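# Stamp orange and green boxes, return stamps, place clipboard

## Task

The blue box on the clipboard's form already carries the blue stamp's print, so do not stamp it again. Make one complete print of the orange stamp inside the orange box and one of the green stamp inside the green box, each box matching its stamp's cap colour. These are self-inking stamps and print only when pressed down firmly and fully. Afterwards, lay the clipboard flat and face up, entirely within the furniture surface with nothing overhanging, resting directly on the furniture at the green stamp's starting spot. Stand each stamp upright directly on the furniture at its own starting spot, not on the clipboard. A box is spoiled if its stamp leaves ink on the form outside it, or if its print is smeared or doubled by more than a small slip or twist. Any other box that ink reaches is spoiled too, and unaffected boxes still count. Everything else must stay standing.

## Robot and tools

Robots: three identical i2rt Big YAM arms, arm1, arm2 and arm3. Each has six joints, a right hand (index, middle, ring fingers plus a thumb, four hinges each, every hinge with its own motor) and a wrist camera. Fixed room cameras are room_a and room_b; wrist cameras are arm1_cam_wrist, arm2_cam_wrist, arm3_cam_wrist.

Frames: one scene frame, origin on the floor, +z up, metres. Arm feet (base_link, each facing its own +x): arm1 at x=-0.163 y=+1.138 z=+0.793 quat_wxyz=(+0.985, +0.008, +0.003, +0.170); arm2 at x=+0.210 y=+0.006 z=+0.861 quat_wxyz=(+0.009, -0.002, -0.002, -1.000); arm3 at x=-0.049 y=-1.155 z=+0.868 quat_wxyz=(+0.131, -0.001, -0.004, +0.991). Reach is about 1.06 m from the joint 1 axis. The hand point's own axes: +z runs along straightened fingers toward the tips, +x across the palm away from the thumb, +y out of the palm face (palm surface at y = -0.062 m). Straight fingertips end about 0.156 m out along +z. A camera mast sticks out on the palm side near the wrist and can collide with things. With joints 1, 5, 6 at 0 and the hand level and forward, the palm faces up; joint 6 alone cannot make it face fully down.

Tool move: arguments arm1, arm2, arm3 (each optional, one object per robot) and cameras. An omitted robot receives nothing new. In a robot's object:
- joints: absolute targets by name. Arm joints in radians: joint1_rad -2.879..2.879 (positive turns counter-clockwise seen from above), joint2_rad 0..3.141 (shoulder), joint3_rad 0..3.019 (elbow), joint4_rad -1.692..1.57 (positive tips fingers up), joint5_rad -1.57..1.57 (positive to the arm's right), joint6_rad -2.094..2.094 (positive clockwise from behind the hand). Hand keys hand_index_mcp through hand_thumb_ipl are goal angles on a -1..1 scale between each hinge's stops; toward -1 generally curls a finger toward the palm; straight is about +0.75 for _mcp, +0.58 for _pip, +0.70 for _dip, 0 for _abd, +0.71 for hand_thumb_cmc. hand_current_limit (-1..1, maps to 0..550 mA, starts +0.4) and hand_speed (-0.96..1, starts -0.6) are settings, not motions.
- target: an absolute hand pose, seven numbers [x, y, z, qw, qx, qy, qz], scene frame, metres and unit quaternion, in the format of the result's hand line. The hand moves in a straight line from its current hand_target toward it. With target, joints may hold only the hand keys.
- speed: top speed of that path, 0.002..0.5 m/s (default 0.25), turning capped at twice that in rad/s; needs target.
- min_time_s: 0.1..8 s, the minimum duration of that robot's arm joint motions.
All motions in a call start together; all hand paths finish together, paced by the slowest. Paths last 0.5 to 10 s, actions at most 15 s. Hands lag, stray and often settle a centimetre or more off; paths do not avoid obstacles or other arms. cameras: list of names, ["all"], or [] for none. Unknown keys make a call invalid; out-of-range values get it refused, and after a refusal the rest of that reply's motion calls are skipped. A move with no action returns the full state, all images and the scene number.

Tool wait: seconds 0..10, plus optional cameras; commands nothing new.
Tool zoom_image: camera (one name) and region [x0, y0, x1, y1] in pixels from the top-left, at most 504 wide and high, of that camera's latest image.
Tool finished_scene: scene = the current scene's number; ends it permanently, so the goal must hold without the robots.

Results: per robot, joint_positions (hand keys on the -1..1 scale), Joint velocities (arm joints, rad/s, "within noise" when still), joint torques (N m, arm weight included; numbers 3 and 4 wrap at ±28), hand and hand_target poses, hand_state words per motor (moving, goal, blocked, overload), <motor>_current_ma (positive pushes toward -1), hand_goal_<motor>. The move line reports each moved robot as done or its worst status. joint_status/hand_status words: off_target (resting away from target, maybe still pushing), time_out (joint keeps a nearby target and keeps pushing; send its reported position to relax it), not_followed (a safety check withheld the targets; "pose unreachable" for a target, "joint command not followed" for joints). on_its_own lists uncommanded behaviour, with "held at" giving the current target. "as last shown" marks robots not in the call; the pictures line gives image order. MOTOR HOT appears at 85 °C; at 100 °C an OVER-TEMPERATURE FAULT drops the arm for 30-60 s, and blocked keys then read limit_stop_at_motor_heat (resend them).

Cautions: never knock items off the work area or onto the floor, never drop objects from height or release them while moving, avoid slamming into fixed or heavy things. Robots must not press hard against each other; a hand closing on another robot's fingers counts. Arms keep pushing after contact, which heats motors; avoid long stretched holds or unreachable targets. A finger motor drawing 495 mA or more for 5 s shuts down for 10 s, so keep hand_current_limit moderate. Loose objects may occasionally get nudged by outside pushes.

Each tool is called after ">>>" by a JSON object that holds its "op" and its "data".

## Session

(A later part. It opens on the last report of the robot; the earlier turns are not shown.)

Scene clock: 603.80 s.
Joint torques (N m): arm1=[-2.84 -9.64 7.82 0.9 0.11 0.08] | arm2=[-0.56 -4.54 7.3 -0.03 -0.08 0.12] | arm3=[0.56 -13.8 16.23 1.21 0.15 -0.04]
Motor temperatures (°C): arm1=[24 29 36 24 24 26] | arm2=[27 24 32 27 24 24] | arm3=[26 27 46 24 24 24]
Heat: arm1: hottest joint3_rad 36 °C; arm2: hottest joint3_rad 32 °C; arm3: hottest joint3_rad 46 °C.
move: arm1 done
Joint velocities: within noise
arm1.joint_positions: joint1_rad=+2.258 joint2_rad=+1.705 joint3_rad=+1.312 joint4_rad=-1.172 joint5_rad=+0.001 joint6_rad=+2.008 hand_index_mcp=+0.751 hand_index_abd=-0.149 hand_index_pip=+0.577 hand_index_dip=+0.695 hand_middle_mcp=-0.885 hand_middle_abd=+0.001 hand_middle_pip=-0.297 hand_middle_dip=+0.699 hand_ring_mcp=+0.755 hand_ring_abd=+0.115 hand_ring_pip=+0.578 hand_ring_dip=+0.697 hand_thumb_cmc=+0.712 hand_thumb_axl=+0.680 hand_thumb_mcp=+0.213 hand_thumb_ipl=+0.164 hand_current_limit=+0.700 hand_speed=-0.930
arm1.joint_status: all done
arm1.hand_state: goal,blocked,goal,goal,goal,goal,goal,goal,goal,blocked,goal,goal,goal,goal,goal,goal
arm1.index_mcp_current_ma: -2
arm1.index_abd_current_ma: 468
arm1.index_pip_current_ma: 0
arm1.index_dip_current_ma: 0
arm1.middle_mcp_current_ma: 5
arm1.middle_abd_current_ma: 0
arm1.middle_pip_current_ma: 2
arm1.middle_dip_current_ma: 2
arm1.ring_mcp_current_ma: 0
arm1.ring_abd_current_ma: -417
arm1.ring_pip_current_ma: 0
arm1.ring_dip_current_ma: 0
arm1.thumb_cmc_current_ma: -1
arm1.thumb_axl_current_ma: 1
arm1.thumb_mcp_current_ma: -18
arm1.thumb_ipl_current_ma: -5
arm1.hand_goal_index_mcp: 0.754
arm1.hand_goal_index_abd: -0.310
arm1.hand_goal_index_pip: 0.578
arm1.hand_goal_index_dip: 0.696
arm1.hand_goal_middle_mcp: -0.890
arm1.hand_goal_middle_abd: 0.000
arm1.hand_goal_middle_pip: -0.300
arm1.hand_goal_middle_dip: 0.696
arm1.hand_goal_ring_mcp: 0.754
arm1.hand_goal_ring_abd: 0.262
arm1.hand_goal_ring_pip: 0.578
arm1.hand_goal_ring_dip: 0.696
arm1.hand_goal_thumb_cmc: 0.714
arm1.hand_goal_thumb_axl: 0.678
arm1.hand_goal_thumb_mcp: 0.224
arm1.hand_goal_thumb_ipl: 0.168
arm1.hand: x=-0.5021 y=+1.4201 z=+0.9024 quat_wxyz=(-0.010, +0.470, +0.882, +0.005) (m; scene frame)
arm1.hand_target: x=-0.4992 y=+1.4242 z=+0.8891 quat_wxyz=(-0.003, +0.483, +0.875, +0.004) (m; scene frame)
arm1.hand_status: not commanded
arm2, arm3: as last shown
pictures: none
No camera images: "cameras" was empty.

>>> {"op": "move", "data": {"arm1": {"joints": {"hand_index_abd": -0.15, "hand_ring_abd": 0.13}}, "cameras": []}}

>>> {"op": "move", "data": {"arm1": {"joints": {"hand_index_abd": 0.08, "hand_ring_abd": -0.08}}, "cameras": ["arm1_cam_wrist"]}}

Scene clock: 604.87 s.
Joint torques (N m): arm1=[-2.9 -9.52 7.98 0.68 0.11 0.08] | arm2=[-0.62 -4.54 7.31 -0.02 -0.09 0.13] | arm3=[0.62 -13.86 16.24 1.21 0.15 -0.04]
Motor temperatures (°C): arm1=[24 29 36 24 24 26] | arm2=[27 24 32 27 24 24] | arm3=[26 27 46 24 24 24]
Heat: arm1: hottest joint3_rad 36 °C; arm2: hottest joint3_rad 32 °C; arm3: hottest joint3_rad 46 °C.
move: arm1 off_target
Joint velocities: within noise
arm1.joint_positions: joint1_rad=+2.258 joint2_rad=+1.705 joint3_rad=+1.310 joint4_rad=-1.168 joint5_rad=+0.001 joint6_rad=+2.008 hand_index_mcp=+0.751 hand_index_abd=-0.136 hand_index_pip=+0.577 hand_index_dip=+0.695 hand_middle_mcp=-0.885 hand_middle_abd=+0.001 hand_middle_pip=-0.297 hand_middle_dip=+0.699 hand_ring_mcp=+0.754 hand_ring_abd=+0.103 hand_ring_pip=+0.578 hand_ring_dip=+0.697 hand_thumb_cmc=+0.712 hand_thumb_axl=+0.680 hand_thumb_mcp=+0.213 hand_thumb_ipl=+0.164 hand_current_limit=+0.700 hand_speed=-0.930
arm1.joint_status: hand_ring_abd off_target (ended at +0.103, target +0.130); the others done
arm1.hand_state: goal,goal,goal,goal,goal,goal,goal,goal,goal,blocked,goal,goal,goal,goal,goal,goal
arm1.index_mcp_current_ma: -2
arm1.index_abd_current_ma: 14
arm1.index_pip_current_ma: 0
arm1.index_dip_current_ma: 0
arm1.middle_mcp_current_ma: 5
arm1.middle_abd_current_ma: 0
arm1.middle_pip_current_ma: 2
arm1.middle_dip_current_ma: 2
arm1.ring_mcp_current_ma: 0
arm1.ring_abd_current_ma: -36
arm1.ring_pip_current_ma: 0
arm1.ring_dip_current_ma: 0
arm1.thumb_cmc_current_ma: -1
arm1.thumb_axl_current_ma: 1
arm1.thumb_mcp_current_ma: -18
arm1.thumb_ipl_current_ma: -5
arm1.hand_goal_index_mcp: 0.754
arm1.hand_goal_index_abd: -0.150
arm1.hand_goal_index_pip: 0.578
arm1.hand_goal_index_dip: 0.696
arm1.hand_goal_middle_mcp: -0.890
arm1.hand_goal_middle_abd: 0.000
arm1.hand_goal_middle_pip: -0.300
arm1.hand_goal_middle_dip: 0.696
arm1.hand_goal_ring_mcp: 0.754
arm1.hand_goal_ring_abd: 0.130
arm1.hand_goal_ring_pip: 0.578
arm1.hand_goal_ring_dip: 0.696
arm1.hand_goal_thumb_cmc: 0.714
arm1.hand_goal_thumb_axl: 0.678
arm1.hand_goal_thumb_mcp: 0.224
arm1.hand_goal_thumb_ipl: 0.168
arm1.hand: x=-0.5025 y=+1.4203 z=+0.9015 quat_wxyz=(-0.011, +0.470, +0.882, +0.005) (m; scene frame)
arm1.hand_target: x=-0.4993 y=+1.4242 z=+0.8890 quat_wxyz=(-0.003, +0.483, +0.875, +0.004) (m; scene frame)
arm1.hand_status: not commanded
arm2.joint_positions: joint1_rad=-1.280 joint2_rad=+1.008 joint3_rad=+0.625 joint4_rad=-1.152 joint5_rad=+0.002 joint6_rad=+0.005 hand_index_mcp=+0.192 hand_index_abd=-0.002 hand_index_pip=-0.117 hand_index_dip=+0.410 hand_middle_mcp=+0.193 hand_middle_abd=-0.002 hand_middle_pip=-0.117 hand_middle_dip=+0.409 hand_ring_mcp=+0.194 hand_ring_abd=-0.002 hand_ring_pip=-0.117 hand_ring_dip=+0.410 hand_thumb_cmc=-0.568 hand_thumb_axl=+0.679 hand_thumb_mcp=+0.220 hand_thumb_ipl=-0.802 hand_current_limit=+0.700 hand_speed=-0.880
arm2.joint_status: not commanded
arm2.hand_state: goal,goal,goal,goal,goal,goal,goal,goal,goal,goal,goal,goal,goal,goal,goal,goal
arm2.index_mcp_current_ma: 58
arm2.index_abd_current_ma: -6
arm2.index_pip_current_ma: 27
arm2.index_dip_current_ma: 12
arm2.middle_mcp_current_ma: 63
arm2.middle_abd_current_ma: -7
arm2.middle_pip_current_ma: 25
arm2.middle_dip_current_ma: 10
arm2.ring_mcp_current_ma: 66
arm2.ring_abd_current_ma: -4
arm2.ring_pip_current_ma: 25
arm2.ring_dip_current_ma: 13
arm2.thumb_cmc_current_ma: 6
arm2.thumb_axl_current_ma: 4
arm2.thumb_mcp_current_ma: -17
arm2.thumb_ipl_current_ma: 10
arm2.hand_goal_index_mcp: 0.178
arm2.hand_goal_index_abd: 0.000
arm2.hand_goal_index_pip: -0.124
arm2.hand_goal_index_dip: 0.406
arm2.hand_goal_middle_mcp: 0.178
arm2.hand_goal_middle_abd: 0.000
arm2.hand_goal_middle_pip: -0.124
arm2.hand_goal_middle_dip: 0.406
arm2.hand_goal_ring_mcp: 0.178
arm2.hand_goal_ring_abd: 0.000
arm2.hand_goal_ring_pip: -0.124
arm2.hand_goal_ring_dip: 0.406
arm2.hand_goal_thumb_cmc: -0.570
arm2.hand_goal_thumb_axl: 0.678
arm2.hand_goal_thumb_mcp: 0.224
arm2.hand_goal_thumb_ipl: -0.804
arm2.hand: x=+0.1345 y=+0.3231 z=+0.9596 quat_wxyz=(+0.004, +0.151, -0.988, -0.016) (m; scene frame)
arm2.hand_target: x=+0.1384 y=+0.3195 z=+0.9586 quat_wxyz=(+0.004, +0.144, -0.989, -0.012) (m; scene frame)
arm2.hand_status: not commanded
arm3.joint_positions: joint1_rad=-0.453 joint2_rad=+1.347 joint3_rad=+1.634 joint4_rad=-0.983 joint5_rad=+0.015 joint6_rad=+1.042 hand_index_mcp=+0.755 hand_index_abd=+0.000 hand_index_pip=+0.577 hand_index_dip=+0.696 hand_middle_mcp=+0.756 hand_middle_abd=+0.000 hand_middle_pip=+0.577 hand_middle_dip=+0.696 hand_ring_mcp=+0.756 hand_ring_abd=+0.000 hand_ring_pip=+0.577 hand_ring_dip=+0.696 hand_thumb_cmc=+0.715 hand_thumb_axl=+0.677 hand_thumb_mcp=+0.225 hand_thumb_ipl=+0.168 hand_current_limit=+0.400 hand_speed=-0.600
arm3.joint_status: not commanded
arm3.hand_state: goal,goal,goal,goal,goal,goal,goal,goal,goal,goal,goal,goal,goal,goal,goal,goal
arm3.index_mcp_current_ma: 2
arm3.index_abd_current_ma: 0
arm3.index_pip_current_ma: 1
arm3.index_dip_current_ma: 0
arm3.middle_mcp_current_ma: 3
arm3.middle_abd_current_ma: 0
arm3.middle_pip_current_ma: 1
arm3.middle_dip_current_ma: 0
arm3.ring_mcp_current_ma: 3
arm3.ring_abd_current_ma: 0
arm3.ring_pip_current_ma: 1
arm3.ring_dip_current_ma: 0
arm3.thumb_cmc_current_ma: 2
arm3.thumb_axl_current_ma: -1
arm3.thumb_mcp_current_ma: -2
arm3.thumb_ipl_current_ma: -1
arm3.hand_goal_index_mcp: 0.754
arm3.hand_goal_index_abd: 0.000
arm3.hand_goal_index_pip: 0.576
arm3.hand_goal_index_dip: 0.696
arm3.hand_goal_middle_mcp: 0.754
arm3.hand_goal_middle_abd: 0.000
arm3.hand_goal_middle_pip: 0.576
arm3.hand_goal_middle_dip: 0.696
arm3.hand_goal_ring_mcp: 0.754
arm3.hand_goal_ring_abd: 0.000
arm3.hand_goal_ring_pip: 0.576
arm3.hand_goal_ring_dip: 0.696
arm3.hand_goal_thumb_cmc: 0.714
arm3.hand_goal_thumb_axl: 0.678
arm3.hand_goal_thumb_mcp: 0.226
arm3.hand_goal_thumb_ipl: 0.168
arm3.hand: x=-0.4257 y=-0.7152 z=+1.3526 quat_wxyz=(-0.339, +0.086, +0.901, +0.256) (m; scene frame)
arm3.hand_target: x=-0.4266 y=-0.7165 z=+1.3735 quat_wxyz=(-0.348, +0.086, +0.896, +0.263) (m; scene frame)
arm3.hand_status: not commanded
pictures: none
No camera images: "cameras" was empty.

Scene clock: 606.10 s.
Joint torques (N m): arm1=[-2.84 -10.17 7.95 0.47 0.11 0.08] | arm2=[-0.56 -4.6 7.31 -0.03 -0.08 0.13] | arm3=[0.56 -13.8 16.23 1.2 0.14 -0.04]
Motor temperatures (°C): arm1=[24 29 36 24 24 26] | arm2=[27 24 32 27 24 24] | arm3=[26 27 46 24 24 24]
Heat: arm1: hottest joint3_rad 36 °C; arm2: hottest joint3_rad 32 °C; arm3: hottest joint3_rad 46 °C.
move: arm1 done
Joint velocities: within noise
arm1.joint_positions: joint1_rad=+2.258 joint2_rad=+1.711 joint3_rad=+1.310 joint4_rad=-1.164 joint5_rad=+0.001 joint6_rad=+2.008 hand_index_mcp=+0.751 hand_index_abd=+0.077 hand_index_pip=+0.577 hand_index_dip=+0.695 hand_middle_mcp=-0.885 hand_middle_abd=+0.001 hand_middle_pip=-0.297 hand_middle_dip=+0.699 hand_ring_mcp=+0.754 hand_ring_abd=-0.076 hand_ring_pip=+0.578 hand_ring_dip=+0.697 hand_thumb_cmc=+0.712 hand_thumb_axl=+0.680 hand_thumb_mcp=+0.213 hand_thumb_ipl=+0.164 hand_current_limit=+0.700 hand_speed=-0.930
arm1.joint_status: all done
arm1.hand_state: goal,goal,goal,goal,goal,goal,goal,goal,goal,goal,goal,goal,goal,goal,goal,goal
arm1.index_mcp_current_ma: -2
arm1.index_abd_current_ma: -2
arm1.index_pip_current_ma: 0
arm1.index_dip_current_ma: 0
arm1.middle_mcp_current_ma: 5
arm1.middle_abd_current_ma: 0
arm1.middle_pip_current_ma: 2
arm1.middle_dip_current_ma: 2
arm1.ring_mcp_current_ma: 0
arm1.ring_abd_current_ma: 3
arm1.ring_pip_current_ma: 0
arm1.ring_dip_current_ma: 0
arm1.thumb_cmc_current_ma: -1
arm1.thumb_axl_current_ma: 1
arm1.thumb_mcp_current_ma: -18
arm1.thumb_ipl_current_ma: -5
arm1.hand_goal_index_mcp: 0.754
arm1.hand_goal_index_abd: 0.080
arm1.hand_goal_index_pip: 0.578
arm1.hand_goal_index_dip: 0.696
arm1.hand_goal_middle_mcp: -0.890
arm1.hand_goal_middle_abd: 0.000
arm1.hand_goal_middle_pip: -0.300
arm1.hand_goal_middle_dip: 0.696
arm1.hand_goal_ring_mcp: 0.754
arm1.hand_goal_ring_abd: -0.080
arm1.hand_goal_ring_pip: 0.578
arm1.hand_goal_ring_dip: 0.696
arm1.hand_goal_thumb_cmc: 0.714
arm1.hand_goal_thumb_axl: 0.678
arm1.hand_goal_thumb_mcp: 0.224
arm1.hand_goal_thumb_ipl: 0.168
arm1.hand: x=-0.5033 y=+1.4208 z=+0.8989 quat_wxyz=(-0.010, +0.470, +0.882, +0.005) (m; scene frame)
arm1.hand_target: x=-0.4993 y=+1.4242 z=+0.8891 quat_wxyz=(-0.003, +0.483, +0.875, +0.004) (m; scene frame)
arm1.hand_status: not commanded
arm2, arm3: as last shown
pictures: arm1_cam_wrist
Images, in order (width x height): arm1_cam_wrist 672x504.

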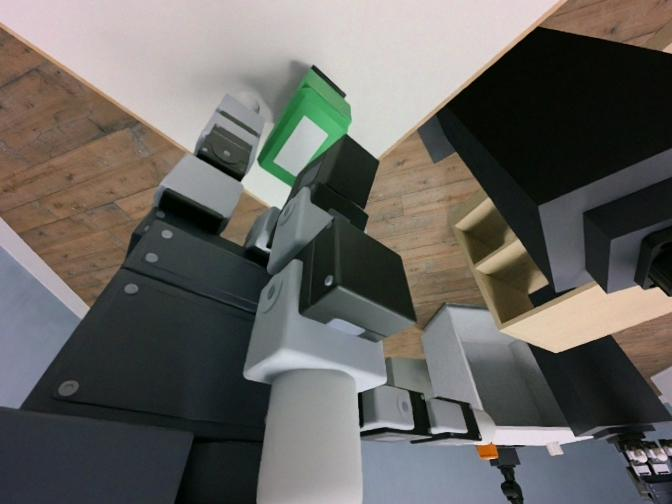

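>>> {"op": "move", "data": {"arm1": {"joints": {"joint2_rad": 1.690, "joint3_rad": 1.410, "joint4_rad": -1.240}, "min_time_s": 1.2}, "cameras": ["arm1_cam_wrist"]}}

>>> {"op": "move", "data": {"arm1": {"joints": {"joint2_rad": 1.600, "joint3_rad": 1.600, "joint4_rad": -1.480}, "min_time_s": 1.5}, "cameras": ["arm1_cam_wrist", "room_a", "room_b"]}}

Scene clock: 607.83 s.
Joint torques (N m): arm1=[-2.84 -12.98 12.1 -0.31 0.11 0.08] | arm2=[-0.67 -4.54 7.31 -0.03 -0.08 0.13] | arm3=[0.56 -13.86 16.24 1.2 0.15 -0.04]
Motor temperatures (°C): arm1=[24 29 36 24 24 26] | arm2=[27 24 32 27 24 24] | arm3=[26 27 46 24 24 24]
Heat: arm1: hottest joint3_rad 36 °C; arm2: hottest joint3_rad 32 °C; arm3: hottest joint3_rad 46 °C.
move: arm1 done
Joint velocities: within noise
arm1.joint_positions: joint1_rad=+2.258 joint2_rad=+1.707 joint3_rad=+1.369 joint4_rad=-1.232 joint5_rad=+0.001 joint6_rad=+2.008 hand_index_mcp=+0.751 hand_index_abd=+0.077 hand_index_pip=+0.577 hand_index_dip=+0.695 hand_middle_mcp=-0.885 hand_middle_abd=+0.001 hand_middle_pip=-0.297 hand_middle_dip=+0.699 hand_ring_mcp=+0.754 hand_ring_abd=-0.076 hand_ring_pip=+0.578 hand_ring_dip=+0.697 hand_thumb_cmc=+0.712 hand_thumb_axl=+0.680 hand_thumb_mcp=+0.213 hand_thumb_ipl=+0.164 hand_current_limit=+0.700 hand_speed=-0.930
arm1.joint_status: all done
arm1.hand_state: goal,goal,goal,goal,goal,goal,goal,goal,goal,goal,goal,goal,goal,goal,goal,goal
arm1.index_mcp_current_ma: -2
arm1.index_abd_current_ma: -2
arm1.index_pip_current_ma: 0
arm1.index_dip_current_ma: 0
arm1.middle_mcp_current_ma: 5
arm1.middle_abd_current_ma: 0
arm1.middle_pip_current_ma: 2
arm1.middle_dip_current_ma: 2
arm1.ring_mcp_current_ma: 0
arm1.ring_abd_current_ma: 2
arm1.ring_pip_current_ma: 0
arm1.ring_dip_current_ma: 0
arm1.thumb_cmc_current_ma: -1
arm1.thumb_axl_current_ma: 1
arm1.thumb_mcp_current_ma: -18
arm1.thumb_ipl_current_ma: -5
arm1.hand_goal_index_mcp: 0.754
arm1.hand_goal_index_abd: 0.080
arm1.hand_goal_index_pip: 0.578
arm1.hand_goal_index_dip: 0.696
arm1.hand_goal_middle_mcp: -0.890
arm1.hand_goal_middle_abd: 0.000
arm1.hand_goal_middle_pip: -0.300
arm1.hand_goal_middle_dip: 0.696
arm1.hand_goal_ring_mcp: 0.754
arm1.hand_goal_ring_abd: -0.080
arm1.hand_goal_ring_pip: 0.578
arm1.hand_goal_ring_dip: 0.696
arm1.hand_goal_thumb_cmc: 0.714
arm1.hand_goal_thumb_axl: 0.678
arm1.hand_goal_thumb_mcp: 0.224
arm1.hand_goal_thumb_ipl: 0.168
arm1.hand: x=-0.5080 y=+1.4235 z=+0.9218 quat_wxyz=(-0.007, +0.470, +0.882, +0.005) (m; scene frame)
arm1.hand_target: x=-0.5146 y=+1.4333 z=+0.9427 quat_wxyz=(-0.032, +0.483, +0.875, +0.006) (m; scene frame)
arm1.hand_status: not commanded
arm2, arm3: as last shown
pictures: arm1_cam_wrist
Images, in order (width x height): arm1_cam_wrist 672x504.

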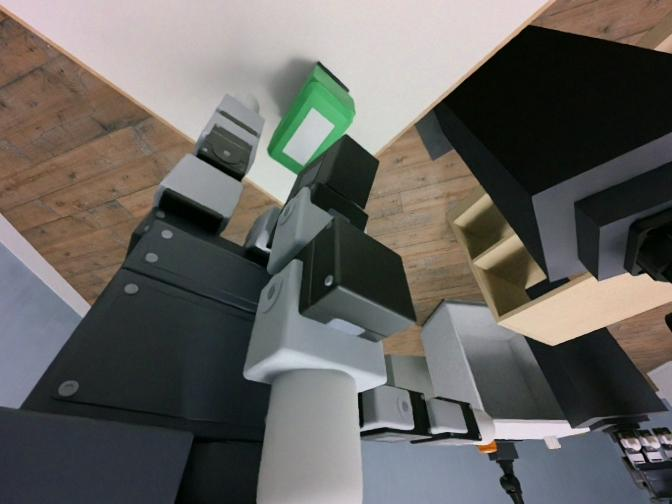

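Scene clock: 609.70 s.
Joint torques (N m): arm1=[-2.9 -11.58 12.6 -0.17 0.11 0.07] | arm2=[-0.56 -4.54 7.3 -0.03 -0.08 0.13] | arm3=[0.56 -13.8 16.23 1.2 0.14 -0.04]
Motor temperatures (°C): arm1=[24 29 36 24 24 26] | arm2=[27 24 32 27 24 24] | arm3=[26 27 46 24 24 24]
Heat: arm1: hottest joint3_rad 36 °C; arm2: hottest joint3_rad 32 °C; arm3: hottest joint3_rad 46 °C.
move: arm1 done
Joint velocities: within noise
arm1.joint_positions: joint1_rad=+2.258 joint2_rad=+1.611 joint3_rad=+1.559 joint4_rad=-1.472 joint5_rad=+0.001 joint6_rad=+2.008 hand_index_mcp=+0.751 hand_index_abd=+0.077 hand_index_pip=+0.577 hand_index_dip=+0.695 hand_middle_mcp=-0.885 hand_middle_abd=+0.001 hand_middle_pip=-0.297 hand_middle_dip=+0.699 hand_ring_mcp=+0.754 hand_ring_abd=-0.076 hand_ring_pip=+0.578 hand_ring_dip=+0.697 hand_thumb_cmc=+0.712 hand_thumb_axl=+0.680 hand_thumb_mcp=+0.213 hand_thumb_ipl=+0.164 hand_current_limit=+0.700 hand_speed=-0.930
arm1.joint_status: all done
arm1.hand_state: goal,goal,goal,goal,goal,goal,goal,goal,goal,goal,goal,goal,goal,goal,goal,goal
arm1.index_mcp_current_ma: -2
arm1.index_abd_current_ma: -1
arm1.index_pip_current_ma: 0
arm1.index_dip_current_ma: 0
arm1.middle_mcp_current_ma: 5
arm1.middle_abd_current_ma: 0
arm1.middle_pip_current_ma: 2
arm1.middle_dip_current_ma: 2
arm1.ring_mcp_current_ma: 0
arm1.ring_abd_current_ma: 2
arm1.ring_pip_current_ma: 0
arm1.ring_dip_current_ma: 0
arm1.thumb_cmc_current_ma: -1
arm1.thumb_axl_current_ma: 1
arm1.thumb_mcp_current_ma: -18
arm1.thumb_ipl_current_ma: -5
arm1.hand_goal_index_mcp: 0.754
arm1.hand_goal_index_abd: 0.080
arm1.hand_goal_index_pip: 0.578
arm1.hand_goal_index_dip: 0.696
arm1.hand_goal_middle_mcp: -0.890
arm1.hand_goal_middle_abd: 0.000
arm1.hand_goal_middle_pip: -0.300
arm1.hand_goal_middle_dip: 0.696
arm1.hand_goal_ring_mcp: 0.754
arm1.hand_goal_ring_abd: -0.080
arm1.hand_goal_ring_pip: 0.578
arm1.hand_goal_ring_dip: 0.696
arm1.hand_goal_thumb_cmc: 0.714
arm1.hand_goal_thumb_axl: 0.678
arm1.hand_goal_thumb_mcp: 0.224
arm1.hand_goal_thumb_ipl: 0.168
arm1.hand: x=-0.5047 y=+1.4203 z=+1.0362 quat_wxyz=(-0.030, +0.470, +0.882, +0.006) (m; scene frame)
arm1.hand_target: x=-0.5065 y=+1.4271 z=+1.0552 quat_wxyz=(-0.052, +0.483, +0.874, +0.007) (m; scene frame)
arm1.hand_status: not commanded
arm2, arm3: as last shown
pictures: arm1_cam_wrist, room_a, room_b
Images, in order (width x height): arm1_cam_wrist 672x504, room_a 672x504, room_b 672x504.

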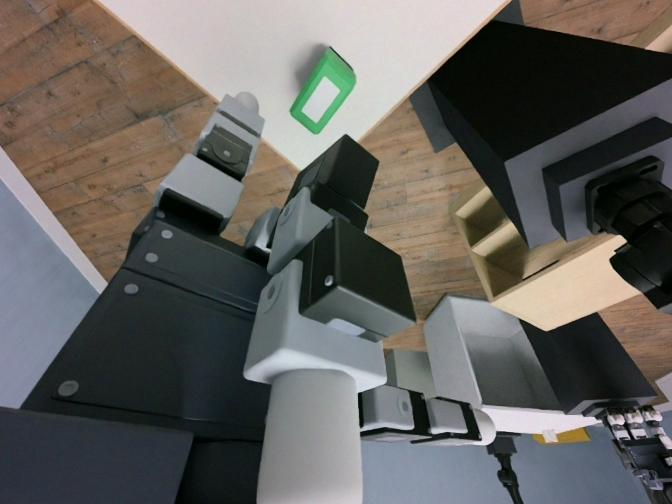

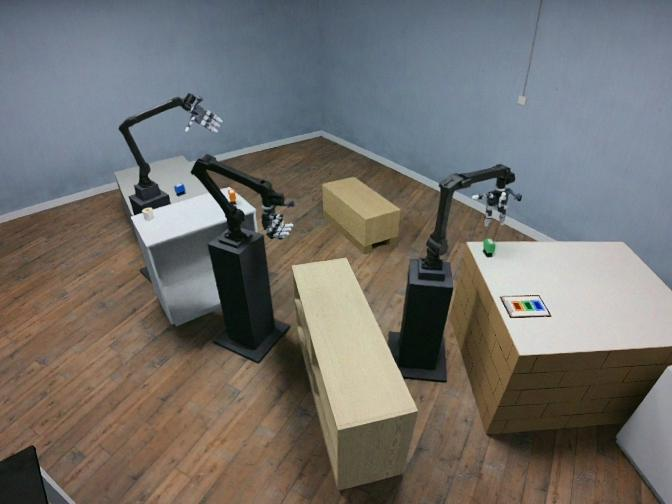

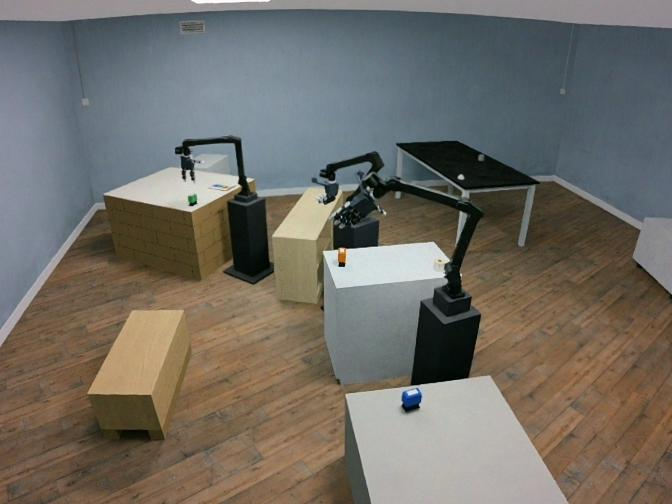

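>>> {"op": "zoom_image", "data": {"camera": "room_a", "region": [490, 285, 560, 327]}}

>>> {"op": "zoom_image", "data": {"camera": "room_a", "region": [470, 225, 526, 265]}}

>>> {"op": "zoom_image", "data": {"camera": "room_b", "region": [320, 220, 480, 320]}}

Scaled by 7.200 from the camera's 672x504 image, which has a finer 960x720 frame.

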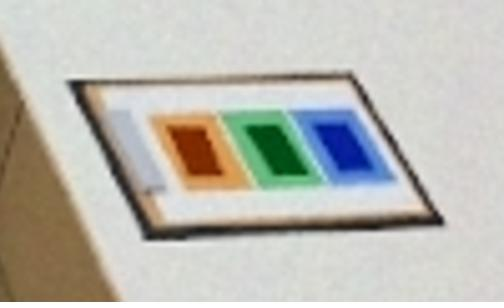

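Scaled by 9.000 from the camera's 672x504 image, which has a finer 960x720 frame.

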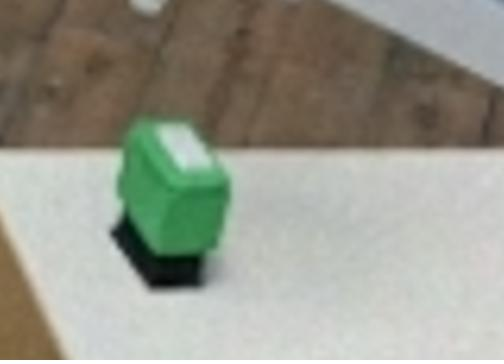

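Scaled by 3.150 from the camera's 672x504 image, which has a finer 960x720 frame.

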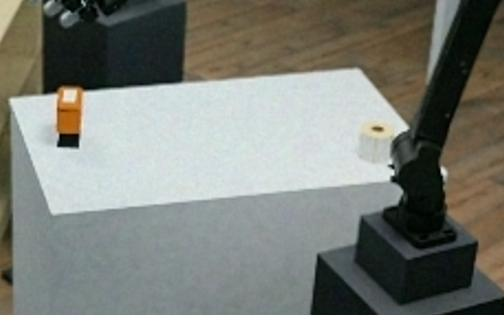

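>>> {"op": "finished_scene", "data": {"scene": 1}}

The scene is finished: the task was done.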